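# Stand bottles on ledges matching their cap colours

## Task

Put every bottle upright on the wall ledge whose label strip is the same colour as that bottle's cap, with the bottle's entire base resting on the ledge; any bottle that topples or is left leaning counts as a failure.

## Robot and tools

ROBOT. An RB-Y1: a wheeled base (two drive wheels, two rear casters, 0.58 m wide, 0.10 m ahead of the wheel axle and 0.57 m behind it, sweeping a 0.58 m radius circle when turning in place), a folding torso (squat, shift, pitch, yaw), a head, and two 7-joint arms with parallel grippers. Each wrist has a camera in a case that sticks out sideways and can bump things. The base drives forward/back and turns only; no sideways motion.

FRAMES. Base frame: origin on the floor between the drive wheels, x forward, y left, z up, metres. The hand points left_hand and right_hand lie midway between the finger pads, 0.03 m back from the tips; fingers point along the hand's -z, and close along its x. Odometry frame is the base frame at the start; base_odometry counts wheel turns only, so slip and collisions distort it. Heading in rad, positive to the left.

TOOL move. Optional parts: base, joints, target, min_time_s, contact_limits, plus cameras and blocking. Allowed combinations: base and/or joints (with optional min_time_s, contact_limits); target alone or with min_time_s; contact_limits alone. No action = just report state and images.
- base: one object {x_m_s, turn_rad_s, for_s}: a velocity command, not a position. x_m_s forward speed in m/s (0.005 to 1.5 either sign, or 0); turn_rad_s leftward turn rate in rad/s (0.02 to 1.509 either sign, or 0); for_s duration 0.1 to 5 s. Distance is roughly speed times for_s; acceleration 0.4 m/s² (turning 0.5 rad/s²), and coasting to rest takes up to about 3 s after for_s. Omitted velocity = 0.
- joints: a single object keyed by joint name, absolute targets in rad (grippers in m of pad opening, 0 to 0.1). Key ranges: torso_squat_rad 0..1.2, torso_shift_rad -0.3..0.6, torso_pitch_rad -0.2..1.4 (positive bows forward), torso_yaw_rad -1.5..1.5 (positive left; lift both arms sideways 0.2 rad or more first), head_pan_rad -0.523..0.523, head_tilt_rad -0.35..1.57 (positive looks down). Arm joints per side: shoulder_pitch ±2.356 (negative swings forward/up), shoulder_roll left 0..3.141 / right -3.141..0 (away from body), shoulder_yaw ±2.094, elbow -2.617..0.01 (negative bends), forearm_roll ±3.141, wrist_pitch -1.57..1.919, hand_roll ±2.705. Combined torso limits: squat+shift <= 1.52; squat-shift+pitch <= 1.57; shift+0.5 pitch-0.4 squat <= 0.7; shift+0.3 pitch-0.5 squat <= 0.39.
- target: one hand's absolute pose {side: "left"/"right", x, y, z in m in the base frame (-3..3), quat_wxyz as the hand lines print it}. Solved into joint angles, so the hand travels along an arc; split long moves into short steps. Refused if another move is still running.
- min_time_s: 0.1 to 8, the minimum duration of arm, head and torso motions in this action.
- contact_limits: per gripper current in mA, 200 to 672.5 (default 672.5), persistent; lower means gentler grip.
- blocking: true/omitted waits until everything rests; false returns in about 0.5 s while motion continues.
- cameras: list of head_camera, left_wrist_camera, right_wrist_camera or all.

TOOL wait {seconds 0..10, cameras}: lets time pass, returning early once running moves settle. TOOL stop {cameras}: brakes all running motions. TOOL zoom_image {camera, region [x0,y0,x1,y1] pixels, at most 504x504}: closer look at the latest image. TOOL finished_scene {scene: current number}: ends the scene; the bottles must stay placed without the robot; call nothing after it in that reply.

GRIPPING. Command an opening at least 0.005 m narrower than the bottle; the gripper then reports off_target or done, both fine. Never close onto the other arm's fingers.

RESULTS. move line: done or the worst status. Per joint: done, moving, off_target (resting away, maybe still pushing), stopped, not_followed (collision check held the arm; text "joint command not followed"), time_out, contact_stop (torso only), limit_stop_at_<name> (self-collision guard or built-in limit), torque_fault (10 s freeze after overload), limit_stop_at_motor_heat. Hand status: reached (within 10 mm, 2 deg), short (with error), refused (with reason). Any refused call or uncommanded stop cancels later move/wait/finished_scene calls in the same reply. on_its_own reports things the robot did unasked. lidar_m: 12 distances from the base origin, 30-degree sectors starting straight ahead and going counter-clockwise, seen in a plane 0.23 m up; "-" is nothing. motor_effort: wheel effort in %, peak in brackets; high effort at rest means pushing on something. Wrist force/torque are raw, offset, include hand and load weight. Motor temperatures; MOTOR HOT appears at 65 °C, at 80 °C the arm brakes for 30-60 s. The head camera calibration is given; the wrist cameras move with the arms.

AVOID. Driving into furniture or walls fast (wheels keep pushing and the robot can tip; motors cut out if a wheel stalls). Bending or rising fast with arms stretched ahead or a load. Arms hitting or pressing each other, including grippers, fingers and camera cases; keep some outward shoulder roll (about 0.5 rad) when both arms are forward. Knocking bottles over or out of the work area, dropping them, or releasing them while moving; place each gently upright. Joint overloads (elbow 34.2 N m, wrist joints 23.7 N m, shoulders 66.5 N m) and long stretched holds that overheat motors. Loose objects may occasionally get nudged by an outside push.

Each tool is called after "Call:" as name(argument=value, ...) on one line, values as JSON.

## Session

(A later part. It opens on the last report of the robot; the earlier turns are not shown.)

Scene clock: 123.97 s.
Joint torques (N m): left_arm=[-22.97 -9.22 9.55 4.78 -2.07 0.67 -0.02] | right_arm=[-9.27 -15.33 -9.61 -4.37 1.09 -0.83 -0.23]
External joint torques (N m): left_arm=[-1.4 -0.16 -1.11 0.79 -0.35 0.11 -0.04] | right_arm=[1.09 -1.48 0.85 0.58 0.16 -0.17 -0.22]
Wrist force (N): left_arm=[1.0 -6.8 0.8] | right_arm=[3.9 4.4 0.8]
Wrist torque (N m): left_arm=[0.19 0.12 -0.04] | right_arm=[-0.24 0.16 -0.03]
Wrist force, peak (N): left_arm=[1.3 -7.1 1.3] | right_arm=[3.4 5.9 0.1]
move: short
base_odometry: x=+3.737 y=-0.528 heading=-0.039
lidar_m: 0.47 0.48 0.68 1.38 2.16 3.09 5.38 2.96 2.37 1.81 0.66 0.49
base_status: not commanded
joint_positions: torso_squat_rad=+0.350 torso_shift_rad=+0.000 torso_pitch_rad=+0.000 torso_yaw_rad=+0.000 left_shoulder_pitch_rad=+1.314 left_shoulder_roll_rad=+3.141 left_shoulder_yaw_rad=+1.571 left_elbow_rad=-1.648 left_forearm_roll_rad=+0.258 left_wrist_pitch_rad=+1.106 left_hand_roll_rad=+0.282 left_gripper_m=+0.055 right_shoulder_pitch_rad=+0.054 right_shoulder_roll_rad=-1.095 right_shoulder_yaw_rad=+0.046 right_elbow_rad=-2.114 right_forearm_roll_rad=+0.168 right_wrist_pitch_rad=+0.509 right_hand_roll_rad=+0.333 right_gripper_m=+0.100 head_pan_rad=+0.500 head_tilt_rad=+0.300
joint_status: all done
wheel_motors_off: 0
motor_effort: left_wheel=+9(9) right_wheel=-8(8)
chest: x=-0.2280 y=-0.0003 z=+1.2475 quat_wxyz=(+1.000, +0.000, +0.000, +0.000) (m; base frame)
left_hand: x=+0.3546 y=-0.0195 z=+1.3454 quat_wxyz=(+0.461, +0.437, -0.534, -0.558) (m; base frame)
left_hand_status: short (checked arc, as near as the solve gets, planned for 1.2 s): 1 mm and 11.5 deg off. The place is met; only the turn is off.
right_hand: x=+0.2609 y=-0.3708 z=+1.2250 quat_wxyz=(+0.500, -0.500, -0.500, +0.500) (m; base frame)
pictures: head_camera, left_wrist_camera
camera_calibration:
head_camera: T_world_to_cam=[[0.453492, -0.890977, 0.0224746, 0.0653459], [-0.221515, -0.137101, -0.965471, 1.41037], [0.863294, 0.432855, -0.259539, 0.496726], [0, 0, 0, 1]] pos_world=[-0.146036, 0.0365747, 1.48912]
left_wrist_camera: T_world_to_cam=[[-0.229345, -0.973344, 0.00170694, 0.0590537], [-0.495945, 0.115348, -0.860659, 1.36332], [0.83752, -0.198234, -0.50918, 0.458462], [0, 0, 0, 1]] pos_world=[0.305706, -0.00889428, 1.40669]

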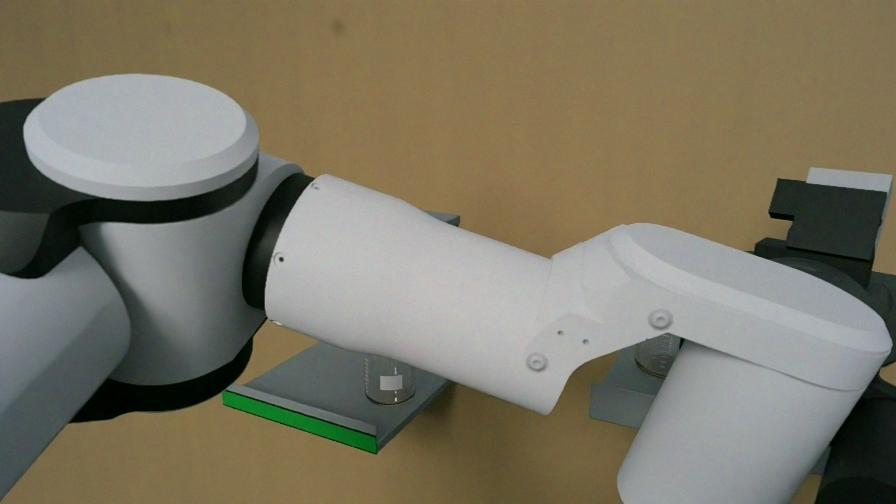

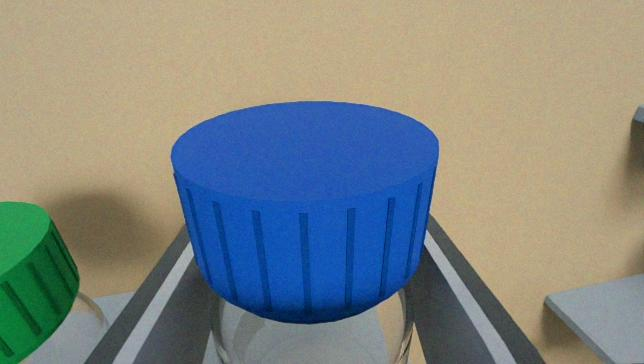

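Call:
move(target={"side": "left", "x": 0.355, "y": -0.02, "z": 1.32, "quat_wxyz": [0.5, 0.5, -0.5, -0.5]}, min_time_s=0.8, cameras=["left_wrist_camera"])

Call:
move(target={"side": "left", "x": 0.355, "y": -0.02, "z": 1.317, "quat_wxyz": [0.5, 0.5, -0.5, -0.5]}, min_time_s=0.4, cameras=["left_wrist_camera"])

Scene clock: 126.33 s.
Joint torques (N m): left_arm=[-22.74 -8.95 9.67 2.97 -1.99 0.46 0.55] | right_arm=[-9.24 -15.09 -9.78 -4.64 0.84 -0.59 -0.33]
External joint torques (N m): left_arm=[-1 -0.14 -1.23 -0.52 -0.31 -0.13 0.53] | right_arm=[1.12 -1.24 0.68 0.31 -0.09 0.07 -0.32]
Wrist force (N): left_arm=[1.1 -6.7 0.8] | right_arm=[3.2 4.5 0.3]
Wrist torque (N m): left_arm=[0.19 0.14 -0.17] | right_arm=[-0.27 0.06 -0.02]
Wrist force, peak (N): left_arm=[1.2 -7.3 0.6] | right_arm=[4.0 5.4 0.4]
move: short
base_odometry: x=+3.737 y=-0.528 heading=-0.039
lidar_m: 0.47 0.48 0.67 1.38 2.16 3.09 5.38 2.96 2.37 1.81 0.67 0.49
base_status: not commanded
joint_positions: torso_squat_rad=+0.350 torso_shift_rad=+0.000 torso_pitch_rad=+0.000 torso_yaw_rad=+0.000 left_shoulder_pitch_rad=+1.376 left_shoulder_roll_rad=+3.141 left_shoulder_yaw_rad=+1.571 left_elbow_rad=-1.662 left_forearm_roll_rad=+0.195 left_wrist_pitch_rad=+1.086 left_hand_roll_rad=+0.301 left_gripper_m=+0.055 right_shoulder_pitch_rad=+0.054 right_shoulder_roll_rad=-1.095 right_shoulder_yaw_rad=+0.046 right_elbow_rad=-2.114 right_forearm_roll_rad=+0.168 right_wrist_pitch_rad=+0.509 right_hand_roll_rad=+0.333 right_gripper_m=+0.100 head_pan_rad=+0.500 head_tilt_rad=+0.300
joint_status: all done
wheel_motors_off: 0
motor_effort: left_wheel=+9(9) right_wheel=-7(8)
chest: x=-0.2280 y=-0.0003 z=+1.2475 quat_wxyz=(+1.000, +0.000, +0.000, +0.000) (m; base frame)
left_hand: x=+0.3547 y=-0.0193 z=+1.3205 quat_wxyz=(+0.457, +0.425, -0.537, -0.568) (m; base frame)
left_hand_status: short (checked arc, as near as the solve gets, planned for 0.8 s): 1 mm and 13.3 deg off. The place is met; only the turn is off.
right_hand: x=+0.2609 y=-0.3708 z=+1.2250 quat_wxyz=(+0.500, -0.500, -0.500, +0.500) (m; base frame)
pictures: left_wrist_camera
camera_calibration:
left_wrist_camera: T_world_to_cam=[[-0.256506, -0.966533, 0.00432482, 0.0654925], [-0.504161, 0.129978, -0.853773, 1.33597], [0.824637, -0.221178, -0.520628, 0.46492], [0, 0, 0, 1]] pos_world=[0.306953, -0.00751561, 1.38238]

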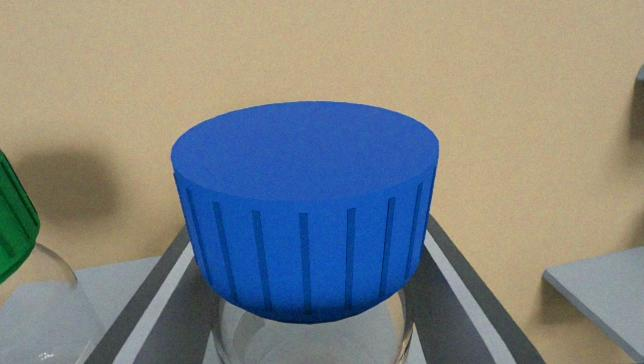

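Scene clock: 127.07 s.
Joint torques (N m): left_arm=[-23.01 -8.92 9.77 2.76 -2.12 0.51 0.68] | right_arm=[-9.37 -15.49 -9.78 -4.73 0.91 -0.62 -0.11]
External joint torques (N m): left_arm=[-1.26 -0.13 -1.16 -0.67 -0.45 -0.08 0.66] | right_arm=[0.99 -1.64 0.68 0.22 -0.02 0.04 -0.1]
Wrist force (N): left_arm=[1.1 -6.8 0.7] | right_arm=[3.0 5.0 0.3]
Wrist torque (N m): left_arm=[0.20 0.15 -0.16] | right_arm=[-0.29 0.04 -0.01]
Wrist force, peak (N): left_arm=[1.0 -7.2 0.9] | right_arm=[3.4 5.0 1.0]
move: short
base_odometry: x=+3.737 y=-0.528 heading=-0.039
lidar_m: 0.46 0.49 0.68 1.38 2.16 3.10 5.37 2.97 2.36 1.82 0.67 0.48
base_status: not commanded
joint_positions: torso_squat_rad=+0.350 torso_shift_rad=+0.000 torso_pitch_rad=+0.000 torso_yaw_rad=+0.000 left_shoulder_pitch_rad=+1.383 left_shoulder_roll_rad=+3.141 left_shoulder_yaw_rad=+1.571 left_elbow_rad=-1.664 left_forearm_roll_rad=+0.187 left_wrist_pitch_rad=+1.083 left_hand_roll_rad=+0.303 left_gripper_m=+0.055 right_shoulder_pitch_rad=+0.054 right_shoulder_roll_rad=-1.095 right_shoulder_yaw_rad=+0.046 right_elbow_rad=-2.114 right_forearm_roll_rad=+0.168 right_wrist_pitch_rad=+0.509 right_hand_roll_rad=+0.333 right_gripper_m=+0.100 head_pan_rad=+0.500 head_tilt_rad=+0.300
joint_status: all done
wheel_motors_off: 0
motor_effort: left_wheel=+9(9) right_wheel=-7(8)
chest: x=-0.2280 y=-0.0003 z=+1.2475 quat_wxyz=(+1.000, +0.000, +0.000, +0.000) (m; base frame)
left_hand: x=+0.3547 y=-0.0193 z=+1.3175 quat_wxyz=(+0.456, +0.424, -0.537, -0.569) (m; base frame)
left_hand_status: short (checked arc, as near as the solve gets, planned for 0.4 s): 1 mm and 13.5 deg off. The place is met; only the turn is off.
right_hand: x=+0.2609 y=-0.3708 z=+1.2250 quat_wxyz=(+0.500, -0.500, -0.500, +0.500) (m; base frame)
pictures: left_wrist_camera
camera_calibration:
left_wrist_camera: T_world_to_cam=[[-0.260045, -0.965585, 0.00470145, 0.0662933], [-0.505113, 0.131881, -0.852918, 1.33273], [0.822944, -0.224172, -0.522024, 0.465852], [0, 0, 0, 1]] pos_world=[0.307046, -0.00731845, 1.37958]

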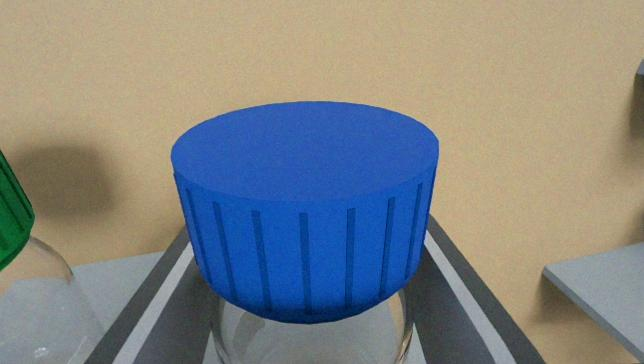

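Call:
move(target={"side": "left", "x": 0.355, "y": -0.02, "z": 1.3145, "quat_wxyz": [0.5, 0.5, -0.5, -0.5]}, min_time_s=0.4, cameras=[])

Call:
move(target={"side": "left", "x": 0.355, "y": -0.02, "z": 1.312, "quat_wxyz": [0.5, 0.5, -0.5, -0.5]}, min_time_s=0.4, cameras=[])

Scene clock: 129.30 s.
Joint torques (N m): left_arm=[-22.33 -8.91 9.53 2.82 -2.12 0.4 0.65] | right_arm=[-9.01 -14.9 -9.66 -4.45 0.75 -0.6 -0.03]
External joint torques (N m): left_arm=[-0.56 -0.15 -1.41 -0.55 -0.45 -0.19 0.64] | right_arm=[1.35 -1.05 0.8 0.5 -0.19 0.06 -0.02]
Wrist force (N): left_arm=[1.0 -6.8 0.9] | right_arm=[2.7 4.9 0.3]
Wrist torque (N m): left_arm=[0.22 0.13 -0.16] | right_arm=[-0.30 0.05 -0.05]
Wrist force, peak (N): left_arm=[1.2 -7.0 1.0] | right_arm=[3.2 5.7 0.3]
move: short
base_odometry: x=+3.737 y=-0.528 heading=-0.039
lidar_m: 0.46 0.49 0.67 1.38 2.16 3.10 5.38 2.97 2.36 1.80 0.66 0.48
base_status: not commanded
joint_positions: torso_squat_rad=+0.350 torso_shift_rad=+0.000 torso_pitch_rad=+0.000 torso_yaw_rad=+0.000 left_shoulder_pitch_rad=+1.389 left_shoulder_roll_rad=+3.141 left_shoulder_yaw_rad=+1.571 left_elbow_rad=-1.665 left_forearm_roll_rad=+0.181 left_wrist_pitch_rad=+1.080 left_hand_roll_rad=+0.305 left_gripper_m=+0.055 right_shoulder_pitch_rad=+0.054 right_shoulder_roll_rad=-1.095 right_shoulder_yaw_rad=+0.046 right_elbow_rad=-2.114 right_forearm_roll_rad=+0.168 right_wrist_pitch_rad=+0.509 right_hand_roll_rad=+0.333 right_gripper_m=+0.100 head_pan_rad=+0.500 head_tilt_rad=+0.300
joint_status: all done
wheel_motors_off: 0
motor_effort: left_wheel=+9(9) right_wheel=-7(8)
chest: x=-0.2280 y=-0.0003 z=+1.2475 quat_wxyz=(+1.000, +0.000, +0.000, +0.000) (m; base frame)
left_hand: x=+0.3547 y=-0.0193 z=+1.3150 quat_wxyz=(+0.455, +0.423, -0.538, -0.570) (m; base frame)
left_hand_status: short (checked arc, as near as the solve gets, planned for 0.4 s): 1 mm and 13.7 deg off. The place is met; only the turn is off.
right_hand: x=+0.2609 y=-0.3708 z=+1.2250 quat_wxyz=(+0.500, -0.500, -0.500, +0.500) (m; base frame)
pictures: none
No camera images: "cameras" was empty.

Scene clock: 130.03 s.
Joint torques (N m): left_arm=[-22.22 -8.99 9.51 2.7 -2.05 0.43 0.44] | right_arm=[-9.32 -15.05 -9.34 -4.42 0.88 -0.59 0.04]
External joint torques (N m): left_arm=[-0.44 -0.25 -1.45 -0.62 -0.38 -0.16 0.43] | right_arm=[1.05 -1.2 1.12 0.53 -0.05 0.07 0.05]
Wrist force (N): left_arm=[0.8 -6.7 0.8] | right_arm=[2.6 5.6 0.1]
Wrist torque (N m): left_arm=[0.19 0.11 -0.17] | right_arm=[-0.41 0.01 -0.04]
Wrist force, peak (N): left_arm=[0.8 -6.9 0.7] | right_arm=[3.9 5.5 1.0]
move: short
base_odometry: x=+3.737 y=-0.528 heading=-0.039
lidar_m: 0.46 0.49 0.67 1.38 2.16 3.10 5.38 2.97 2.37 1.82 0.67 0.49
base_status: not commanded
joint_positions: torso_squat_rad=+0.350 torso_shift_rad=+0.000 torso_pitch_rad=+0.000 torso_yaw_rad=+0.000 left_shoulder_pitch_rad=+1.395 left_shoulder_roll_rad=+3.141 left_shoulder_yaw_rad=+1.571 left_elbow_rad=-1.666 left_forearm_roll_rad=+0.175 left_wrist_pitch_rad=+1.078 left_hand_roll_rad=+0.307 left_gripper_m=+0.055 right_shoulder_pitch_rad=+0.054 right_shoulder_roll_rad=-1.095 right_shoulder_yaw_rad=+0.046 right_elbow_rad=-2.114 right_forearm_roll_rad=+0.168 right_wrist_pitch_rad=+0.509 right_hand_roll_rad=+0.333 right_gripper_m=+0.100 head_pan_rad=+0.500 head_tilt_rad=+0.300
joint_status: all done
wheel_motors_off: 0
motor_effort: left_wheel=+9(9) right_wheel=-8(9)
chest: x=-0.2280 y=-0.0003 z=+1.2475 quat_wxyz=(+1.000, +0.000, +0.000, +0.000) (m; base frame)
left_hand: x=+0.3547 y=-0.0193 z=+1.3125 quat_wxyz=(+0.455, +0.421, -0.538, -0.571) (m; base frame)
left_hand_status: short (checked arc, as near as the solve gets, planned for 0.4 s): 1 mm and 13.9 deg off. The place is met; only the turn is off.
right_hand: x=+0.2609 y=-0.3708 z=+1.2250 quat_wxyz=(+0.500, -0.500, -0.500, +0.500) (m; base frame)
pictures: none
No camera images: "cameras" was empty.

Call:
move(joints={"head_pan_rad": -0.1, "head_tilt_rad": 0.5}, cameras=["head_camera"])

Call:
zoom_image(camera="head_camera", region=[250, 100, 650, 400])

Scene clock: 131.47 s.
Joint torques (N m): left_arm=[-22.59 -9.02 9.95 2.78 -1.94 0.48 0.57] | right_arm=[-9.05 -15.05 -9.94 -4.47 0.9 -0.53 -0.07]
External joint torques (N m): left_arm=[-0.81 -0.28 -1.02 -0.54 -0.27 -0.11 0.55] | right_arm=[1.31 -1.19 0.52 0.48 -0.04 0.13 -0.07]
Wrist force (N): left_arm=[0.9 -6.7 0.7] | right_arm=[3.2 4.8 0.7]
Wrist torque (N m): left_arm=[0.20 0.10 -0.16] | right_arm=[-0.27 0.07 -0.01]
Wrist force, peak (N): left_arm=[1.3 -7.0 0.7] | right_arm=[2.9 5.8 0.6]
move: done
base_odometry: x=+3.737 y=-0.528 heading=-0.039
lidar_m: 0.46 0.49 0.67 1.38 2.16 3.09 5.37 2.98 2.37 1.81 0.67 0.49
base_status: not commanded
joint_positions: torso_squat_rad=+0.350 torso_shift_rad=+0.000 torso_pitch_rad=+0.000 torso_yaw_rad=+0.000 left_shoulder_pitch_rad=+1.395 left_shoulder_roll_rad=+3.141 left_shoulder_yaw_rad=+1.571 left_elbow_rad=-1.666 left_forearm_roll_rad=+0.175 left_wrist_pitch_rad=+1.078 left_hand_roll_rad=+0.307 left_gripper_m=+0.055 right_shoulder_pitch_rad=+0.054 right_shoulder_roll_rad=-1.095 right_shoulder_yaw_rad=+0.046 right_elbow_rad=-2.114 right_forearm_roll_rad=+0.168 right_wrist_pitch_rad=+0.509 right_hand_roll_rad=+0.333 right_gripper_m=+0.100 head_pan_rad=-0.100 head_tilt_rad=+0.500
joint_status: all done
wheel_motors_off: 0
motor_effort: left_wheel=+9(9) right_wheel=-7(8)
chest: x=-0.2280 y=-0.0003 z=+1.2475 quat_wxyz=(+1.000, +0.000, +0.000, +0.000) (m; base frame)
left_hand: x=+0.3547 y=-0.0193 z=+1.3125 quat_wxyz=(+0.455, +0.421, -0.538, -0.571) (m; base frame)
right_hand: x=+0.2609 y=-0.3708 z=+1.2250 quat_wxyz=(+0.500, -0.500, -0.500, +0.500) (m; base frame)
pictures: head_camera
camera_calibration:
head_camera: T_world_to_cam=[[-0.123596, -0.991949, 0.0276065, -0.0610497], [-0.446296, 0.0307177, -0.894358, 1.26114], [0.886309, -0.12286, -0.446499, 0.771917], [0, 0, 0, 1]] pos_world=[-0.12886, -0.00445988, 1.47426]

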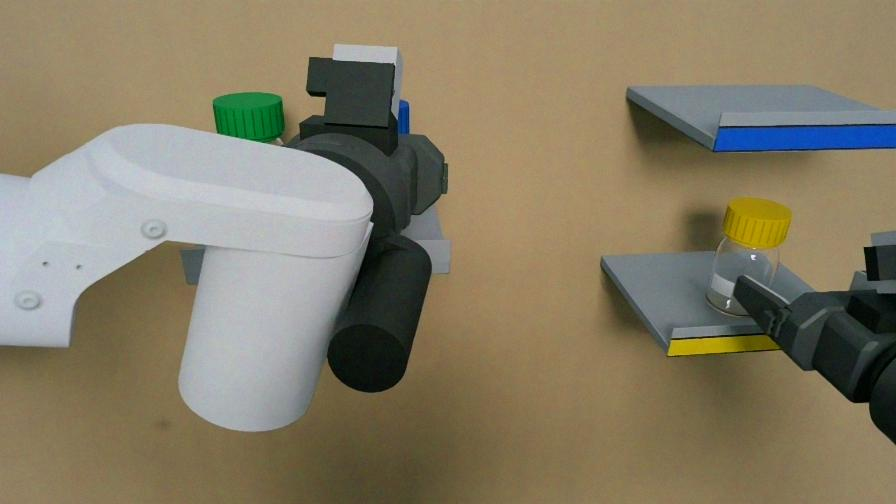

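Scaled by 1.260 from the camera's 896x504 image, which has a finer 1280x720 frame.

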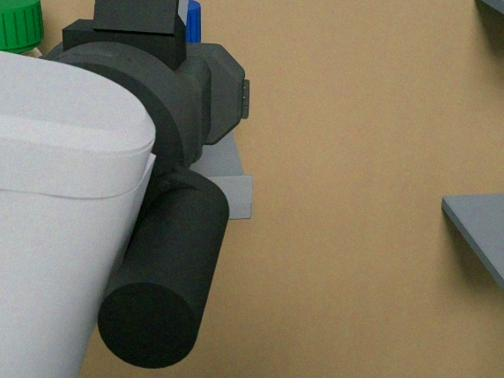

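Call:
move(target={"side": "left", "x": 0.355, "y": -0.02, "z": 1.3095, "quat_wxyz": [0.5, 0.5, -0.5, -0.5]}, min_time_s=0.4, cameras=[])

Call:
move(target={"side": "left", "x": 0.355, "y": -0.02, "z": 1.307, "quat_wxyz": [0.5, 0.5, -0.5, -0.5]}, min_time_s=0.4, cameras=[])

Scene clock: 132.93 s.
Joint torques (N m): left_arm=[-19.42 -7.93 9.6 2.1 -0.8 0.05 0.65] | right_arm=[-9.29 -15.24 -9.97 -4.44 0.81 -0.5 -0.09]
External joint torques (N m): left_arm=[2.38 0.78 -1.38 -1.18 0.87 -0.55 0.63] | right_arm=[1.08 -1.39 0.5 0.51 -0.13 0.15 -0.08]
Wrist force (N): left_arm=[0.6 -0.6 3.0] | right_arm=[3.0 4.5 0.4]
Wrist torque (N m): left_arm=[0.25 0.16 -0.23] | right_arm=[-0.23 0.08 -0.05]
Wrist force, peak (N): left_arm=[1.1 -6.9 0.6] | right_arm=[3.5 5.6 1.3]
move: short
base_odometry: x=+3.737 y=-0.528 heading=-0.039
lidar_m: 0.47 0.49 0.67 1.37 2.16 3.10 5.37 2.97 2.38 1.81 0.67 0.49
base_status: not commanded
joint_positions: torso_squat_rad=+0.350 torso_shift_rad=+0.000 torso_pitch_rad=+0.000 torso_yaw_rad=+0.000 left_shoulder_pitch_rad=+1.401 left_shoulder_roll_rad=+3.141 left_shoulder_yaw_rad=+1.571 left_elbow_rad=-1.666 left_forearm_roll_rad=+0.168 left_wrist_pitch_rad=+1.075 left_hand_roll_rad=+0.308 left_gripper_m=+0.055 right_shoulder_pitch_rad=+0.054 right_shoulder_roll_rad=-1.095 right_shoulder_yaw_rad=+0.046 right_elbow_rad=-2.114 right_forearm_roll_rad=+0.168 right_wrist_pitch_rad=+0.509 right_hand_roll_rad=+0.333 right_gripper_m=+0.100 head_pan_rad=-0.100 head_tilt_rad=+0.500
joint_status: all done
wheel_motors_off: 0
motor_effort: left_wheel=+9(9) right_wheel=-8(8)
chest: x=-0.2281 y=-0.0003 z=+1.2475 quat_wxyz=(+1.000, +0.000, +0.000, +0.000) (m; base frame)
left_hand: x=+0.3547 y=-0.0193 z=+1.3107 quat_wxyz=(+0.454, +0.421, -0.538, -0.572) (m; base frame)
left_hand_status: short (checked arc, as near as the solve gets, planned for 0.4 s): 1 mm and 14.1 deg off. The place is met; only the turn is off.
right_hand: x=+0.2609 y=-0.3708 z=+1.2250 quat_wxyz=(+0.500, -0.500, -0.500, +0.500) (m; base frame)
pictures: none
No camera images: "cameras" was empty.

Scene clock: 133.67 s.
Joint torques (N m): left_arm=[-14.31 -5.71 7.34 1.24 0.67 -0.93 0.63] | right_arm=[-9.27 -15.33 -10.42 -4.5 0.8 -0.54 0.01]
External joint torques (N m): left_arm=[7.5 3 -3.66 -2 2.33 -1.53 0.61] | right_arm=[1.1 -1.48 0.04 0.45 -0.13 0.12 0.02]
Wrist force (N): left_arm=[-0.1 8.1 6.6] | right_arm=[2.9 4.7 1.0]
Wrist torque (N m): left_arm=[0.32 0.20 -0.29] | right_arm=[-0.34 0.05 -0.05]
Wrist force, peak (N): left_arm=[-0.3 8.5 6.7] | right_arm=[3.0 6.0 0.4]
move: short
base_odometry: x=+3.737 y=-0.528 heading=-0.039
lidar_m: 0.46 0.48 0.68 1.38 2.16 3.09 5.37 2.97 2.37 1.81 0.67 0.49
base_status: not commanded
joint_positions: torso_squat_rad=+0.350 torso_shift_rad=+0.000 torso_pitch_rad=+0.000 torso_yaw_rad=+0.000 left_shoulder_pitch_rad=+1.406 left_shoulder_roll_rad=+3.140 left_shoulder_yaw_rad=+1.572 left_elbow_rad=-1.667 left_forearm_roll_rad=+0.161 left_wrist_pitch_rad=+1.072 left_hand_roll_rad=+0.310 left_gripper_m=+0.055 right_shoulder_pitch_rad=+0.054 right_shoulder_roll_rad=-1.095 right_shoulder_yaw_rad=+0.046 right_elbow_rad=-2.114 right_forearm_roll_rad=+0.168 right_wrist_pitch_rad=+0.509 right_hand_roll_rad=+0.333 right_gripper_m=+0.100 head_pan_rad=-0.100 head_tilt_rad=+0.500
joint_status: all done
wheel_motors_off: 0
motor_effort: left_wheel=+9(9) right_wheel=-7(8)
chest: x=-0.2283 y=-0.0002 z=+1.2475 quat_wxyz=(+1.000, +0.000, +0.000, +0.000) (m; base frame)
left_hand: x=+0.3546 y=-0.0193 z=+1.3096 quat_wxyz=(+0.453, +0.420, -0.539, -0.572) (m; base frame)
left_hand_status: short (checked arc, as near as the solve gets, planned for 0.4 s): 3 mm and 14.2 deg off. The place is met; only the turn is off.
right_hand: x=+0.2607 y=-0.3708 z=+1.2252 quat_wxyz=(+0.500, -0.500, -0.500, +0.500) (m; base frame)
pictures: none
No camera images: "cameras" was empty.

Call:
move(target={"side": "left", "x": 0.355, "y": -0.02, "z": 1.3115, "quat_wxyz": [0.5, 0.5, -0.5, -0.5]}, min_time_s=0.4, cameras=[])

Call:
move(joints={"left_gripper_m": 0.08}, cameras=["left_wrist_camera"])

Scene clock: 135.07 s.
Joint torques (N m): left_arm=[-23.53 -7.01 9.34 4.19 -1.62 0.81 0] | right_arm=[-9.21 -15.59 -9.8 -4.14 0.9 -0.61 -0.12]
External joint torques (N m): left_arm=[-1.74 1.72 -1.66 0.88 0.06 0.22 -0.02] | right_arm=[1.15 -1.74 0.66 0.81 -0.04 0.05 -0.11]
Wrist force (N): left_arm=[1.0 -6.9 0.6] | right_arm=[3.1 4.8 0.5]
Wrist torque (N m): left_arm=[0.21 0.13 -0.03] | right_arm=[-0.29 0.07 -0.09]
Wrist force, peak (N): left_arm=[0.1 8.0 6.7] | right_arm=[3.4 5.6 0.6]
move: short
base_odometry: x=+3.737 y=-0.528 heading=-0.039
lidar_m: 0.47 0.48 0.68 1.38 2.16 3.10 5.38 2.97 2.37 1.81 0.66 0.49
base_status: not commanded
joint_positions: torso_squat_rad=+0.350 torso_shift_rad=+0.000 torso_pitch_rad=+0.000 torso_yaw_rad=+0.000 left_shoulder_pitch_rad=+1.397 left_shoulder_roll_rad=+3.141 left_shoulder_yaw_rad=+1.571 left_elbow_rad=-1.665 left_forearm_roll_rad=+0.173 left_wrist_pitch_rad=+1.075 left_hand_roll_rad=+0.307 left_gripper_m=+0.055 right_shoulder_pitch_rad=+0.054 right_shoulder_roll_rad=-1.095 right_shoulder_yaw_rad=+0.046 right_elbow_rad=-2.114 right_forearm_roll_rad=+0.168 right_wrist_pitch_rad=+0.509 right_hand_roll_rad=+0.333 right_gripper_m=+0.100 head_pan_rad=-0.100 head_tilt_rad=+0.500
joint_status: all done
wheel_motors_off: 0
motor_effort: left_wheel=+9(9) right_wheel=-7(8)
chest: x=-0.2282 y=-0.0002 z=+1.2475 quat_wxyz=(+1.000, +0.000, +0.000, +0.000) (m; base frame)
left_hand: x=+0.3548 y=-0.0192 z=+1.3120 quat_wxyz=(+0.455, +0.421, -0.538, -0.571) (m; base frame)
left_hand_status: short (checked arc, as near as the solve gets, planned for 0.4 s): 1 mm and 14.0 deg off. The place is met; only the turn is off.
right_hand: x=+0.2608 y=-0.3708 z=+1.2251 quat_wxyz=(+0.500, -0.500, -0.500, +0.500) (m; base frame)
pictures: none
No camera images: "cameras" was empty.

Scene clock: 135.83 s.
Joint torques (N m): left_arm=[-22.92 -7.18 9.09 4.33 -1.77 0.74 -0.07] | right_arm=[-9.75 -15.49 -9.95 -4.44 0.91 -0.56 -0.16]
External joint torques (N m): left_arm=[-1.12 1.55 -1.88 1.02 -0.11 0.15 -0.08] | right_arm=[0.62 -1.63 0.51 0.51 -0.02 0.1 -0.15]
Wrist force (N): left_arm=[0.8 -5.2 0.8] | right_arm=[3.1 4.9 0.6]
Wrist torque (N m): left_arm=[0.21 0.10 -0.04] | right_arm=[-0.30 0.09 -0.02]
Wrist force, peak (N): left_arm=[1.4 -6.9 0.5] | right_arm=[3.5 5.0 1.5]
move: done
base_odometry: x=+3.737 y=-0.528 heading=-0.039
lidar_m: 0.47 0.49 0.66 1.37 2.16 3.10 5.38 2.97 2.36 1.81 0.67 0.49
base_status: not commanded
joint_positions: torso_squat_rad=+0.350 torso_shift_rad=+0.000 torso_pitch_rad=+0.000 torso_yaw_rad=+0.000 left_shoulder_pitch_rad=+1.397 left_shoulder_roll_rad=+3.141 left_shoulder_yaw_rad=+1.571 left_elbow_rad=-1.665 left_forearm_roll_rad=+0.173 left_wrist_pitch_rad=+1.075 left_hand_roll_rad=+0.307 left_gripper_m=+0.080 right_shoulder_pitch_rad=+0.054 right_shoulder_roll_rad=-1.095 right_shoulder_yaw_rad=+0.046 right_elbow_rad=-2.114 right_forearm_roll_rad=+0.168 right_wrist_pitch_rad=+0.509 right_hand_roll_rad=+0.333 right_gripper_m=+0.100 head_pan_rad=-0.100 head_tilt_rad=+0.500
joint_status: all done
wheel_motors_off: 0
motor_effort: left_wheel=+9(9) right_wheel=-7(8)
chest: x=-0.2282 y=-0.0002 z=+1.2475 quat_wxyz=(+1.000, +0.000, +0.000, +0.000) (m; base frame)
left_hand: x=+0.3548 y=-0.0192 z=+1.3120 quat_wxyz=(+0.455, +0.421, -0.538, -0.571) (m; base frame)
right_hand: x=+0.2608 y=-0.3708 z=+1.2251 quat_wxyz=(+0.500, -0.500, -0.500, +0.500) (m; base frame)
pictures: left_wrist_camera
camera_calibration:
left_wrist_camera: T_world_to_cam=[[-0.267271, -0.963604, 0.00573791, 0.0677327], [-0.507257, 0.135628, -0.851055, 1.32642], [0.819302, -0.230373, -0.525045, 0.467971], [0, 0, 0, 1]] pos_world=[0.307532, -0.00682506, 1.37418]

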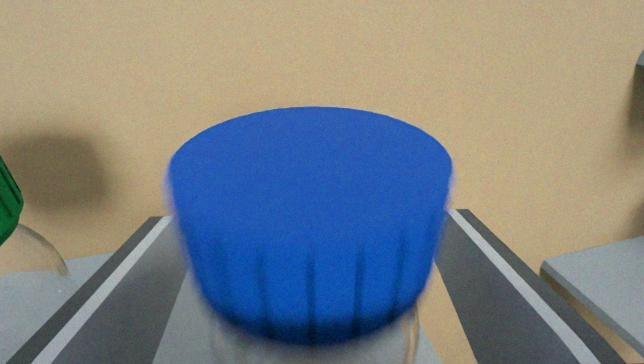

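Call:
wait(seconds=0.5, cameras=["left_wrist_camera", "head_camera"])

Scene clock: 136.73 s.
Joint torques (N m): left_arm=[-23.16 -7.32 9.25 4.21 -1.66 0.68 0.13] | right_arm=[-9.24 -15.29 -10.07 -4.53 0.8 -0.55 -0.14]
External joint torques (N m): left_arm=[-1.36 1.41 -1.72 0.9 0.01 0.08 0.11] | right_arm=[1.12 -1.43 0.39 0.42 -0.13 0.1 -0.13]
Wrist force (N): left_arm=[1.2 -4.9 0.8] | right_arm=[2.4 4.7 1.1]
Wrist torque (N m): left_arm=[0.18 0.16 -0.04] | right_arm=[-0.28 -0.01 -0.04]
Wrist force, peak (N): left_arm=[1.0 -5.6 0.8] | right_arm=[3.6 5.4 0.6]
base_odometry: x=+3.737 y=-0.528 heading=-0.039
lidar_m: 0.46 0.48 0.67 1.38 2.17 3.10 5.37 2.98 2.36 1.81 0.67 0.49
base_status: not commanded
joint_positions: torso_squat_rad=+0.350 torso_shift_rad=+0.000 torso_pitch_rad=+0.000 torso_yaw_rad=+0.000 left_shoulder_pitch_rad=+1.397 left_shoulder_roll_rad=+3.141 left_shoulder_yaw_rad=+1.571 left_elbow_rad=-1.665 left_forearm_roll_rad=+0.173 left_wrist_pitch_rad=+1.075 left_hand_roll_rad=+0.307 left_gripper_m=+0.080 right_shoulder_pitch_rad=+0.054 right_shoulder_roll_rad=-1.095 right_shoulder_yaw_rad=+0.046 right_elbow_rad=-2.114 right_forearm_roll_rad=+0.168 right_wrist_pitch_rad=+0.509 right_hand_roll_rad=+0.333 right_gripper_m=+0.100 head_pan_rad=-0.100 head_tilt_rad=+0.500
joint_status: all done
wheel_motors_off: 0
motor_effort: left_wheel=+9(9) right_wheel=-7(8)
chest: x=-0.2282 y=-0.0002 z=+1.2475 quat_wxyz=(+1.000, +0.000, +0.000, +0.000) (m; base frame)
left_hand: x=+0.3548 y=-0.0192 z=+1.3120 quat_wxyz=(+0.455, +0.421, -0.538, -0.571) (m; base frame)
right_hand: x=+0.2608 y=-0.3708 z=+1.2251 quat_wxyz=(+0.500, -0.500, -0.500, +0.500) (m; base frame)
wait: 0.50 s; at rest from the start
pictures: head_camera, left_wrist_camera
camera_calibration:
head_camera: T_world_to_cam=[[-0.123605, -0.991948, 0.0275808, -0.0610406], [-0.446015, 0.030706, -0.894499, 1.26139], [0.886449, -0.122866, -0.446219, 0.771746], [0, 0, 0, 1]] pos_world=[-0.129061, -0.00445984, 1.47436]
left_wrist_camera: T_world_to_cam=[[-0.267271, -0.963604, 0.00573791, 0.0677327], [-0.507257, 0.135628, -0.851055, 1.32642], [0.819302, -0.230373, -0.525045, 0.467971], [0, 0, 0, 1]] pos_world=[0.307532, -0.00682506, 1.37418]

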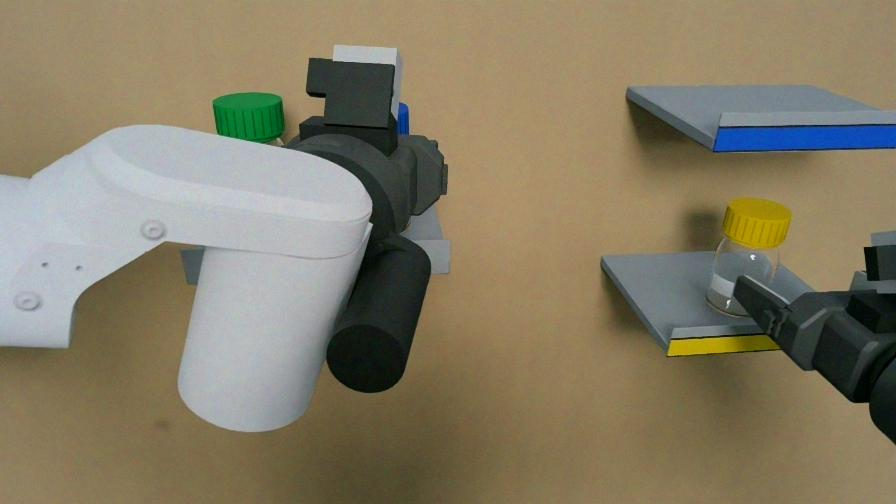

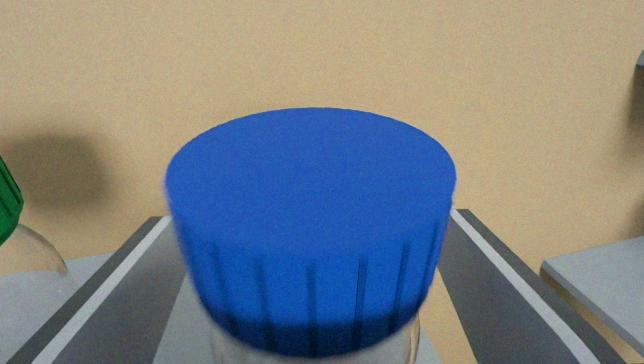

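Call:
wait(seconds=0.3, cameras=["left_wrist_camera"])

Scene clock: 137.37 s.
Joint torques (N m): left_arm=[-23.3 -7.12 9.3 4.28 -1.73 0.74 -0.07] | right_arm=[-9.41 -15.2 -9.91 -4.42 0.98 -0.45 -0.21]
External joint torques (N m): left_arm=[-1.51 1.61 -1.67 0.97 -0.06 0.15 -0.08] | right_arm=[0.96 -1.35 0.55 0.53 0.04 0.2 -0.2]
Wrist force (N): left_arm=[1.1 -5.2 0.9] | right_arm=[2.8 4.7 0.6]
Wrist torque (N m): left_arm=[0.21 0.14 -0.03] | right_arm=[-0.28 0.02 -0.03]
Wrist force, peak (N): left_arm=[1.4 -5.3 0.9] | right_arm=[3.8 5.6 0.8]
base_odometry: x=+3.737 y=-0.528 heading=-0.039
lidar_m: 0.46 0.49 0.66 1.37 2.16 3.09 5.37 2.97 2.37 1.81 0.67 0.48
base_status: not commanded
joint_positions: torso_squat_rad=+0.350 torso_shift_rad=+0.000 torso_pitch_rad=+0.000 torso_yaw_rad=+0.000 left_shoulder_pitch_rad=+1.397 left_shoulder_roll_rad=+3.141 left_shoulder_yaw_rad=+1.571 left_elbow_rad=-1.665 left_forearm_roll_rad=+0.173 left_wrist_pitch_rad=+1.075 left_hand_roll_rad=+0.307 left_gripper_m=+0.080 right_shoulder_pitch_rad=+0.054 right_shoulder_roll_rad=-1.095 right_shoulder_yaw_rad=+0.046 right_elbow_rad=-2.114 right_forearm_roll_rad=+0.168 right_wrist_pitch_rad=+0.509 right_hand_roll_rad=+0.333 right_gripper_m=+0.100 head_pan_rad=-0.100 head_tilt_rad=+0.500
joint_status: all done
wheel_motors_off: 0
motor_effort: left_wheel=+9(9) right_wheel=-7(8)
chest: x=-0.2282 y=-0.0002 z=+1.2475 quat_wxyz=(+1.000, +0.000, +0.000, +0.000) (m; base frame)
left_hand: x=+0.3548 y=-0.0192 z=+1.3120 quat_wxyz=(+0.455, +0.421, -0.538, -0.571) (m; base frame)
right_hand: x=+0.2608 y=-0.3708 z=+1.2251 quat_wxyz=(+0.500, -0.500, -0.500, +0.500) (m; base frame)
wait: 0.30 s; at rest from the start
pictures: left_wrist_camera
camera_calibration:
left_wrist_camera: T_world_to_cam=[[-0.267271, -0.963604, 0.00573791, 0.0677327], [-0.507257, 0.135628, -0.851055, 1.32642], [0.819302, -0.230373, -0.525045, 0.467971], [0, 0, 0, 1]] pos_world=[0.307532, -0.00682506, 1.37418]

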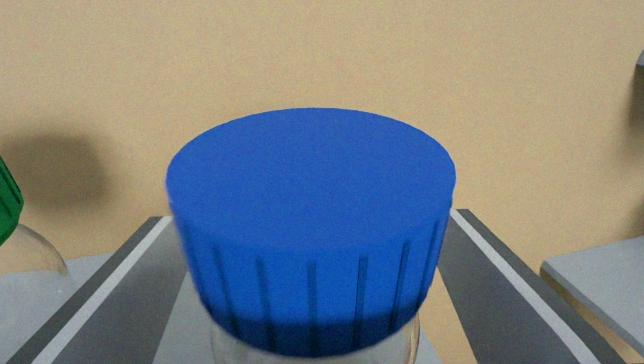

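Call:
move(target={"side": "left", "x": 0.305, "y": -0.007, "z": 1.3125, "quat_wxyz": [0.455, 0.421, -0.538, -0.571]}, min_time_s=1.0, cameras=["left_wrist_camera"])

Scene clock: 139.90 s.
Joint torques (N m): left_arm=[-21.32 -7.82 12 2.42 -1.63 0.56 0.56] | right_arm=[-9.35 -15.58 -9.86 -4.26 0.7 -0.61 -0.2]
External joint torques (N m): left_arm=[-1.42 0.08 1.1 -0.58 0.16 -0.09 0.55] | right_arm=[1.02 -1.72 0.6 0.69 -0.24 0.05 -0.19]
Wrist force (N): left_arm=[1.0 -5.2 0.5] | right_arm=[3.0 4.8 0.0]
Wrist torque (N m): left_arm=[0.21 0.13 -0.17] | right_arm=[-0.25 0.11 -0.06]
Wrist force, peak (N): left_arm=[1.1 -5.6 0.7] | right_arm=[2.8 5.9 0.5]
move: done
base_odometry: x=+3.737 y=-0.528 heading=-0.039
lidar_m: 0.46 0.49 0.68 1.38 2.15 3.09 5.37 2.96 2.37 1.82 0.66 0.49
base_status: not commanded
joint_positions: torso_squat_rad=+0.350 torso_shift_rad=+0.000 torso_pitch_rad=+0.000 torso_yaw_rad=+0.000 left_shoulder_pitch_rad=+1.383 left_shoulder_roll_rad=+3.050 left_shoulder_yaw_rad=+1.573 left_elbow_rad=-1.928 left_forearm_roll_rad=+0.176 left_wrist_pitch_rad=+1.247 left_hand_roll_rad=+0.336 left_gripper_m=+0.080 right_shoulder_pitch_rad=+0.054 right_shoulder_roll_rad=-1.095 right_shoulder_yaw_rad=+0.046 right_elbow_rad=-2.114 right_forearm_roll_rad=+0.168 right_wrist_pitch_rad=+0.509 right_hand_roll_rad=+0.333 right_gripper_m=+0.100 head_pan_rad=-0.100 head_tilt_rad=+0.500
joint_status: all done
wheel_motors_off: 0
motor_effort: left_wheel=+9(9) right_wheel=-7(8)
chest: x=-0.2282 y=-0.0002 z=+1.2475 quat_wxyz=(+1.000, +0.000, +0.000, +0.000) (m; base frame)
left_hand: x=+0.3051 y=-0.0069 z=+1.3125 quat_wxyz=(+0.455, +0.421, -0.538, -0.571) (m; base frame)
left_hand_status: reached (checked arc, planned for 1.0 s): 0 mm and 0.0 deg off.
right_hand: x=+0.2608 y=-0.3708 z=+1.2251 quat_wxyz=(+0.500, -0.500, -0.500, +0.500) (m; base frame)
pictures: left_wrist_camera
camera_calibration:
left_wrist_camera: T_world_to_cam=[[-0.266262, -0.963883, 0.00590711, 0.0656846], [-0.506965, 0.134826, -0.851357, 1.30028], [0.819811, -0.229679, -0.524554, 0.511035], [0, 0, 0, 1]] pos_world=[0.257734, 0.00537432, 1.37468]

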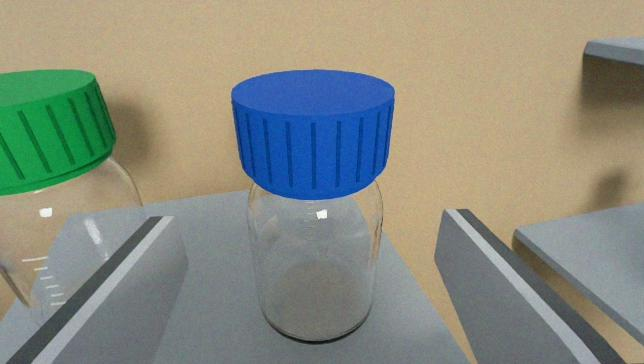

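Call:
move(target={"side": "left", "x": 0.21, "y": 0.016, "z": 1.315, "quat_wxyz": [0.455, 0.421, -0.538, -0.571]}, min_time_s=1.0, cameras=["left_wrist_camera"])

Call:
move(target={"side": "left", "x": 0.19, "y": 0.3, "z": 1.30, "quat_wxyz": [0.5, 0.5, -0.5, -0.5]}, min_time_s=1.5, cameras=["head_camera"])

Scene clock: 141.90 s.
Joint torques (N m): left_arm=[-17.85 -6.46 10.39 1.87 -1.72 0.48 0.43] | right_arm=[-8.88 -15.22 -9.91 -4.39 0.77 -0.63 -0.06]
External joint torques (N m): left_arm=[-1.48 -0.03 0.87 -0.54 0.17 -0.26 0.41] | right_arm=[1.49 -1.37 0.55 0.56 -0.16 0.03 -0.05]
Wrist force (N): left_arm=[1.3 -5.1 0.8] | right_arm=[3.1 4.4 0.3]
Wrist torque (N m): left_arm=[0.20 0.19 -0.16] | right_arm=[-0.23 0.06 -0.03]
Wrist force, peak (N): left_arm=[1.6 -6.0 0.6] | right_arm=[3.9 5.2 0.7]
move: done
base_odometry: x=+3.737 y=-0.528 heading=-0.039
lidar_m: 0.47 0.49 0.67 1.38 2.16 3.10 5.37 2.97 2.37 1.81 0.67 0.49
base_status: not commanded
joint_positions: torso_squat_rad=+0.350 torso_shift_rad=+0.000 torso_pitch_rad=+0.000 torso_yaw_rad=+0.000 left_shoulder_pitch_rad=+1.347 left_shoulder_roll_rad=+2.950 left_shoulder_yaw_rad=+1.592 left_elbow_rad=-2.353 left_forearm_roll_rad=+0.215 left_wrist_pitch_rad=+1.568 left_hand_roll_rad=+0.387 left_gripper_m=+0.080 right_shoulder_pitch_rad=+0.054 right_shoulder_roll_rad=-1.095 right_shoulder_yaw_rad=+0.046 right_elbow_rad=-2.114 right_forearm_roll_rad=+0.168 right_wrist_pitch_rad=+0.509 right_hand_roll_rad=+0.333 right_gripper_m=+0.100 head_pan_rad=-0.100 head_tilt_rad=+0.500
joint_status: all done
wheel_motors_off: 0
motor_effort: left_wheel=+9(9) right_wheel=-6(8)
chest: x=-0.2281 y=-0.0002 z=+1.2475 quat_wxyz=(+1.000, +0.000, +0.000, +0.000) (m; base frame)
left_hand: x=+0.2105 y=+0.0159 z=+1.3149 quat_wxyz=(+0.455, +0.421, -0.538, -0.571) (m; base frame)
left_hand_status: reached (checked arc, planned for 1.0 s): 0 mm and 0.0 deg off.
right_hand: x=+0.2608 y=-0.3708 z=+1.2251 quat_wxyz=(+0.500, -0.500, -0.500, +0.500) (m; base frame)
pictures: left_wrist_camera
camera_calibration:
left_wrist_camera: T_world_to_cam=[[-0.266684, -0.963768, 0.00561017, 0.0630305], [-0.506925, 0.135316, -0.851303, 1.25118], [0.819699, -0.229873, -0.524644, 0.595255], [0, 0, 0, 1]] pos_world=[0.163134, 0.0282754, 1.37708]

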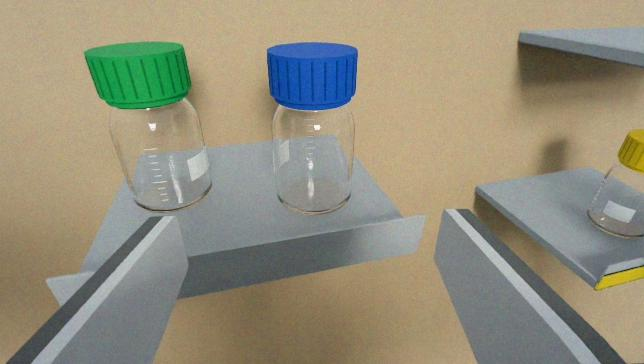

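Scene clock: 143.73 s.
Joint torques (N m): left_arm=[-9.46 -2.09 7.38 0.36 -1.49 1.08 0.42] | right_arm=[-9.41 -15.8 -10.07 -4.22 0.72 -0.66 -0.07]
External joint torques (N m): left_arm=[-0.21 0.69 -1.23 -0.34 0.07 0.06 0.41] | right_arm=[0.95 -1.94 0.39 0.72 -0.22 0 -0.06]
Wrist force (N): left_arm=[0.9 -5.5 1.2] | right_arm=[2.2 4.6 1.0]
Wrist torque (N m): left_arm=[0.24 0.13 -0.16] | right_arm=[-0.24 -0.04 0.00]
Wrist force, peak (N): left_arm=[1.4 -5.7 1.3] | right_arm=[2.7 5.9 0.5]
move: done
base_odometry: x=+3.737 y=-0.528 heading=-0.039
lidar_m: 0.47 0.49 0.67 1.38 2.16 3.10 5.37 2.97 2.37 1.81 0.67 0.49
base_status: not commanded
joint_positions: torso_squat_rad=+0.350 torso_shift_rad=+0.000 torso_pitch_rad=+0.000 torso_yaw_rad=+0.000 left_shoulder_pitch_rad=+1.516 left_shoulder_roll_rad=+1.975 left_shoulder_yaw_rad=+1.228 left_elbow_rad=-2.594 left_forearm_roll_rad=-0.323 left_wrist_pitch_rad=+1.113 left_hand_roll_rad=+0.520 left_gripper_m=+0.080 right_shoulder_pitch_rad=+0.054 right_shoulder_roll_rad=-1.095 right_shoulder_yaw_rad=+0.046 right_elbow_rad=-2.114 right_forearm_roll_rad=+0.168 right_wrist_pitch_rad=+0.509 right_hand_roll_rad=+0.333 right_gripper_m=+0.100 head_pan_rad=-0.100 head_tilt_rad=+0.500
joint_status: all done
wheel_motors_off: 0
motor_effort: left_wheel=+9(9) right_wheel=-7(8)
chest: x=-0.2281 y=-0.0002 z=+1.2475 quat_wxyz=(+1.000, +0.000, +0.000, +0.000) (m; base frame)
left_hand: x=+0.1891 y=+0.3002 z=+1.3003 quat_wxyz=(+0.501, +0.504, -0.499, -0.496) (m; base frame)
left_hand_status: reached (checked arc, planned for 1.5 s): 1 mm and 0.6 deg off.
right_hand: x=+0.2609 y=-0.3708 z=+1.2251 quat_wxyz=(+0.500, -0.500, -0.500, +0.500) (m; base frame)
pictures: head_camera
camera_calibration:
head_camera: T_world_to_cam=[[-0.123639, -0.99194, 0.0277241, -0.0611441], [-0.446106, 0.0306047, -0.894457, 1.26135], [0.886399, -0.122958, -0.446294, 0.771772], [0, 0, 0, 1]] pos_world=[-0.128961, -0.00435942, 1.47436]

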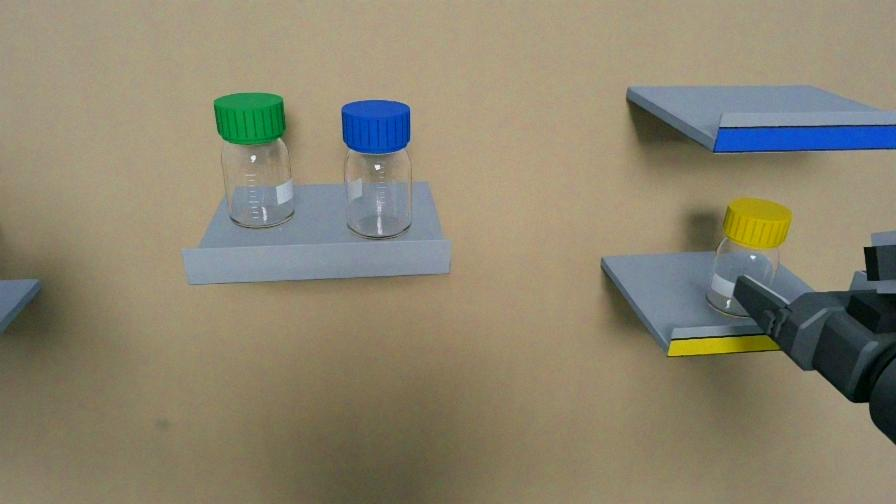

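Call:
move(target={"side": "right", "x": 0.2, "y": -0.36, "z": 1.24, "quat_wxyz": [0.5, -0.5, -0.5, 0.5]}, min_time_s=1.0, cameras=[])

Call:
move(joints={"right_shoulder_pitch_rad": -0.2, "right_shoulder_roll_rad": -0.15, "right_shoulder_yaw_rad": 0.0, "right_elbow_rad": -2.2, "right_forearm_roll_rad": 0.0, "right_wrist_pitch_rad": 0.83, "right_hand_roll_rad": 1.57}, min_time_s=2.0, cameras=["head_camera"])

Scene clock: 146.30 s.
Joint torques (N m): left_arm=[-9.27 -2.11 7.38 0.28 -1.52 1.06 0.45] | right_arm=[-5.46 -13.95 -9.37 -4.42 1.02 -0.43 -0.12]
External joint torques (N m): left_arm=[-0.02 0.66 -1.23 -0.42 0.04 0.05 0.43] | right_arm=[1.24 -1.68 0.23 0.2 -0.03 0.16 -0.11]
Wrist force (N): left_arm=[0.9 -5.1 1.3] | right_arm=[3.3 4.3 1.3]
Wrist torque (N m): left_arm=[0.21 0.10 -0.17] | right_arm=[-0.20 0.06 -0.05]
Wrist force, peak (N): left_arm=[1.1 -5.4 1.2] | right_arm=[3.5 5.6 -0.1]
move: done
base_odometry: x=+3.737 y=-0.528 heading=-0.039
lidar_m: 0.46 0.49 0.68 1.38 2.16 3.09 5.37 2.97 2.37 1.81 0.66 0.49
base_status: not commanded
joint_positions: torso_squat_rad=+0.350 torso_shift_rad=+0.000 torso_pitch_rad=+0.000 torso_yaw_rad=+0.000 left_shoulder_pitch_rad=+1.516 left_shoulder_roll_rad=+1.975 left_shoulder_yaw_rad=+1.228 left_elbow_rad=-2.594 left_forearm_roll_rad=-0.323 left_wrist_pitch_rad=+1.113 left_hand_roll_rad=+0.520 left_gripper_m=+0.080 right_shoulder_pitch_rad=+0.328 right_shoulder_roll_rad=-1.123 right_shoulder_yaw_rad=-0.135 right_elbow_rad=-2.374 right_forearm_roll_rad=+0.176 right_wrist_pitch_rad=+0.577 right_hand_roll_rad=+0.296 right_gripper_m=+0.100 head_pan_rad=-0.100 head_tilt_rad=+0.500
joint_status: all done
wheel_motors_off: 0
motor_effort: left_wheel=+9(9) right_wheel=-7(8)
chest: x=-0.2281 y=-0.0002 z=+1.2475 quat_wxyz=(+1.000, +0.000, +0.000, +0.000) (m; base frame)
left_hand: x=+0.1891 y=+0.3002 z=+1.3003 quat_wxyz=(+0.501, +0.504, -0.499, -0.496) (m; base frame)
right_hand: x=+0.2002 y=-0.3598 z=+1.2400 quat_wxyz=(+0.500, -0.500, -0.500, +0.500) (m; base frame)
right_hand_status: reached (checked arc, planned for 1.0 s): 0 mm and 0.0 deg off.
pictures: none
No camera images: "cameras" was empty.

Scene clock: 148.60 s.
Joint torques (N m): left_arm=[-9.48 -2.08 7.23 0.36 -1.46 1.01 0.38] | right_arm=[-13.62 -2.6 0.41 -7.92 0.38 -2.03 -0.19]
External joint torques (N m): left_arm=[-0.23 0.69 -1.38 -0.35 0.1 0 0.37] | right_arm=[-0.35 0.16 2.09 0.88 0.03 -0.04 -0.17]
Wrist force (N): left_arm=[0.8 -5.0 1.2] | right_arm=[4.2 4.0 0.2]
Wrist torque (N m): left_arm=[0.18 0.11 -0.17] | right_arm=[-0.19 0.08 -0.23]
Wrist force, peak (N): left_arm=[1.0 -5.5 1.2] | right_arm=[4.6 5.2 0.3]
move: done
base_odometry: x=+3.737 y=-0.528 heading=-0.039
lidar_m: 0.47 0.49 0.67 1.38 2.16 3.10 5.37 2.97 2.37 1.82 0.67 0.48
base_status: not commanded
joint_positions: torso_squat_rad=+0.350 torso_shift_rad=+0.000 torso_pitch_rad=+0.000 torso_yaw_rad=+0.000 left_shoulder_pitch_rad=+1.516 left_shoulder_roll_rad=+1.975 left_shoulder_yaw_rad=+1.228 left_elbow_rad=-2.594 left_forearm_roll_rad=-0.323 left_wrist_pitch_rad=+1.113 left_hand_roll_rad=+0.520 left_gripper_m=+0.080 right_shoulder_pitch_rad=-0.200 right_shoulder_roll_rad=-0.150 right_shoulder_yaw_rad=+0.000 right_elbow_rad=-2.200 right_forearm_roll_rad=+0.000 right_wrist_pitch_rad=+0.830 right_hand_roll_rad=+1.570 right_gripper_m=+0.100 head_pan_rad=-0.100 head_tilt_rad=+0.500
joint_status: all done
wheel_motors_off: 0
motor_effort: left_wheel=+9(9) right_wheel=-7(8)
chest: x=-0.2281 y=-0.0002 z=+1.2475 quat_wxyz=(+1.000, +0.000, +0.000, +0.000) (m; base frame)
left_hand: x=+0.1891 y=+0.3002 z=+1.3003 quat_wxyz=(+0.501, +0.504, -0.499, -0.496) (m; base frame)
right_hand: x=+0.2827 y=-0.2156 z=+1.2270 quat_wxyz=(+0.453, -0.525, -0.468, +0.548) (m; base frame)
pictures: head_camera
camera_calibration:
head_camera: T_world_to_cam=[[-0.123639, -0.99194, 0.0277241, -0.0611441], [-0.446106, 0.0306047, -0.894457, 1.26135], [0.886399, -0.122958, -0.446294, 0.771772], [0, 0, 0, 1]] pos_world=[-0.128961, -0.00435942, 1.47436]

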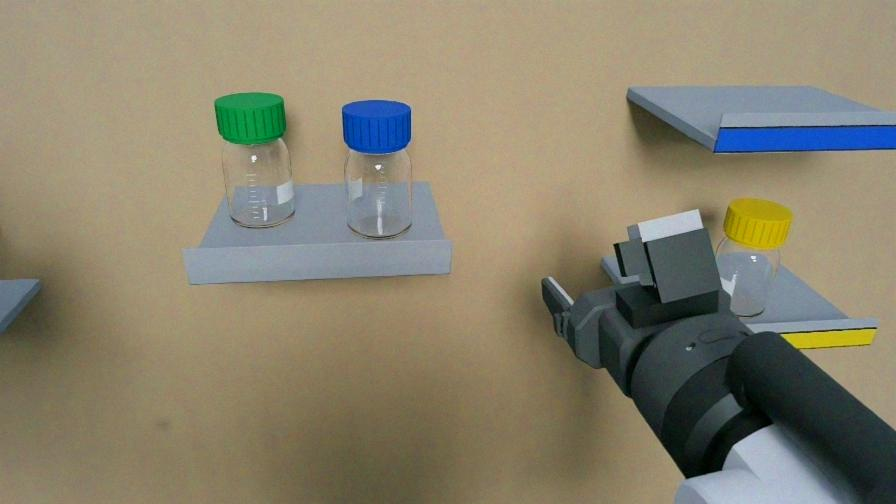

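Call:
move(target={"side": "right", "x": 0.2, "y": -0.02, "z": 1.312, "quat_wxyz": [0.5, -0.5, -0.5, 0.5]}, min_time_s=1.5, cameras=["head_camera", "right_wrist_camera"])

Scene clock: 159.80 s.
Joint torques (N m): left_arm=[-9.89 -2.16 8.08 0.46 -1.64 0.8 0.28] | right_arm=[-15.27 0.67 0.42 -6.64 0.6 -2.17 0.21]
External joint torques (N m): left_arm=[-0.64 0.62 -0.52 -0.24 -0.08 -0.21 0.27] | right_arm=[-0.73 0.38 2.29 0.97 -0.14 -0.29 0.23]
External joint torques when the fault began: right_arm=[-23.82 34.4 56.55 -5.38 -23.58 -10.09 -0.61]
Wrist force (N): left_arm=[0.8 -5.3 1.1] | right_arm=[3.5 4.6 0.6]
Wrist torque (N m): left_arm=[0.22 0.11 -0.15] | right_arm=[-0.27 0.08 -0.19]
Wrist force, peak (N): left_arm=[0.1 -6.9 0.9] | right_arm=[-111.7 18.6 -15.4]
move: torque_fault
TORQUE FAULT: right_forearm_roll_rad reached its load limit. The robot stopped for 10 seconds, dropped its targets and accepts commands again. The stop added 8.2 s to the call.
base_odometry: x=+3.737 y=-0.528 heading=-0.039
lidar_m: 0.47 0.48 0.67 1.37 2.16 3.10 5.38 2.97 2.37 1.83 0.67 0.49
base_status: not commanded
joint_positions: torso_squat_rad=+0.350 torso_shift_rad=+0.000 torso_pitch_rad=+0.000 torso_yaw_rad=+0.000 left_shoulder_pitch_rad=+1.516 left_shoulder_roll_rad=+1.975 left_shoulder_yaw_rad=+1.228 left_elbow_rad=-2.594 left_forearm_roll_rad=-0.323 left_wrist_pitch_rad=+1.113 left_hand_roll_rad=+0.520 left_gripper_m=+0.080 right_shoulder_pitch_rad=-0.388 right_shoulder_roll_rad=-0.087 right_shoulder_yaw_rad=+0.276 right_elbow_rad=-2.230 right_forearm_roll_rad=+0.326 right_wrist_pitch_rad=+1.149 right_hand_roll_rad=+1.309 right_gripper_m=+0.100 head_pan_rad=-0.100 head_tilt_rad=+0.500
joint_status: right_shoulder_pitch_rad torque_fault (moved -0.188 of -0.433); right_shoulder_roll_rad torque_fault (moved +0.063 of +0.150); right_shoulder_yaw_rad torque_fault (moved +0.276 of +0.687); right_elbow_rad torque_fault (moved -0.030 of -0.069); right_forearm_roll_rad torque_fault (moved +0.326 of +0.731); right_wrist_pitch_rad torque_fault (moved +0.319 of +0.718); right_hand_roll_rad torque_fault (moved -0.261 of -0.586)
wheel_motors_off: 0
on_its_own: right_shoulder_pitch_rad is held at -0.388, not at your -0.633, since a torque_fault; right_shoulder_roll_rad is held at -0.087, not at your +0.000, since a torque_fault; right_shoulder_yaw_rad is held at +0.276, not at your +0.687, since a torque_fault; right_elbow_rad is held at -2.230, not at your -2.269, since a torque_fault; right_forearm_roll_rad is held at +0.326, not at your +0.731, since a torque_fault; right_wrist_pitch_rad is held at +1.149, not at your +1.548, since a torque_fault; right_hand_roll_rad is held at +1.309, not at your +0.984, since a torque_fault
motor_effort: left_wheel=+0(23) right_wheel=+0(18)
chest: x=-0.2280 y=-0.0002 z=+1.2475 quat_wxyz=(+1.000, +0.000, +0.000, +0.000) (m; base frame)
left_hand: x=+0.1892 y=+0.3002 z=+1.3001 quat_wxyz=(+0.501, +0.504, -0.499, -0.496) (m; base frame)
right_hand: x=+0.2721 y=-0.1202 z=+1.2558 quat_wxyz=(+0.479, -0.496, -0.465, +0.556) (m; base frame)
right_hand_status: short (checked arc, planned for 1.5 s): torque_fault, 136 mm and 8.0 deg off.
pictures: head_camera, right_wrist_camera
camera_calibration:
head_camera: T_world_to_cam=[[-0.123686, -0.991936, 0.0276535, -0.0610312], [-0.446214, 0.0307047, -0.894399, 1.26121], [0.886338, -0.122964, -0.446414, 0.771807], [0, 0, 0, 1]] pos_world=[-0.12886, -0.00435966, 1.47426]
right_wrist_camera: T_world_to_cam=[[0.0360309, -0.986577, 0.159273, -0.333222], [-0.554038, -0.152361, -0.81843, 1.18732], [0.831711, -0.0587545, -0.552091, 0.53206], [0, 0, 0, 1]] pos_world=[0.227304, -0.116587, 1.31855]

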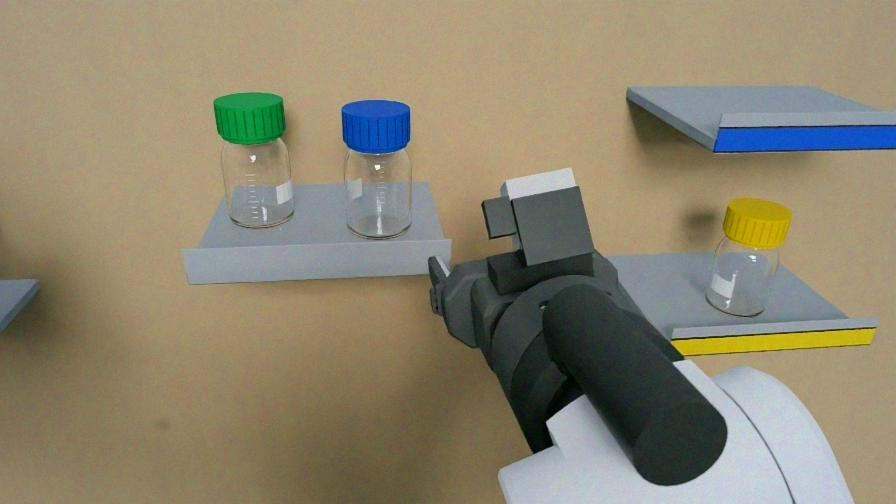

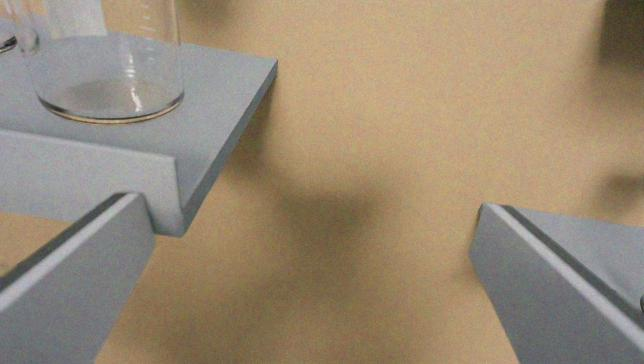

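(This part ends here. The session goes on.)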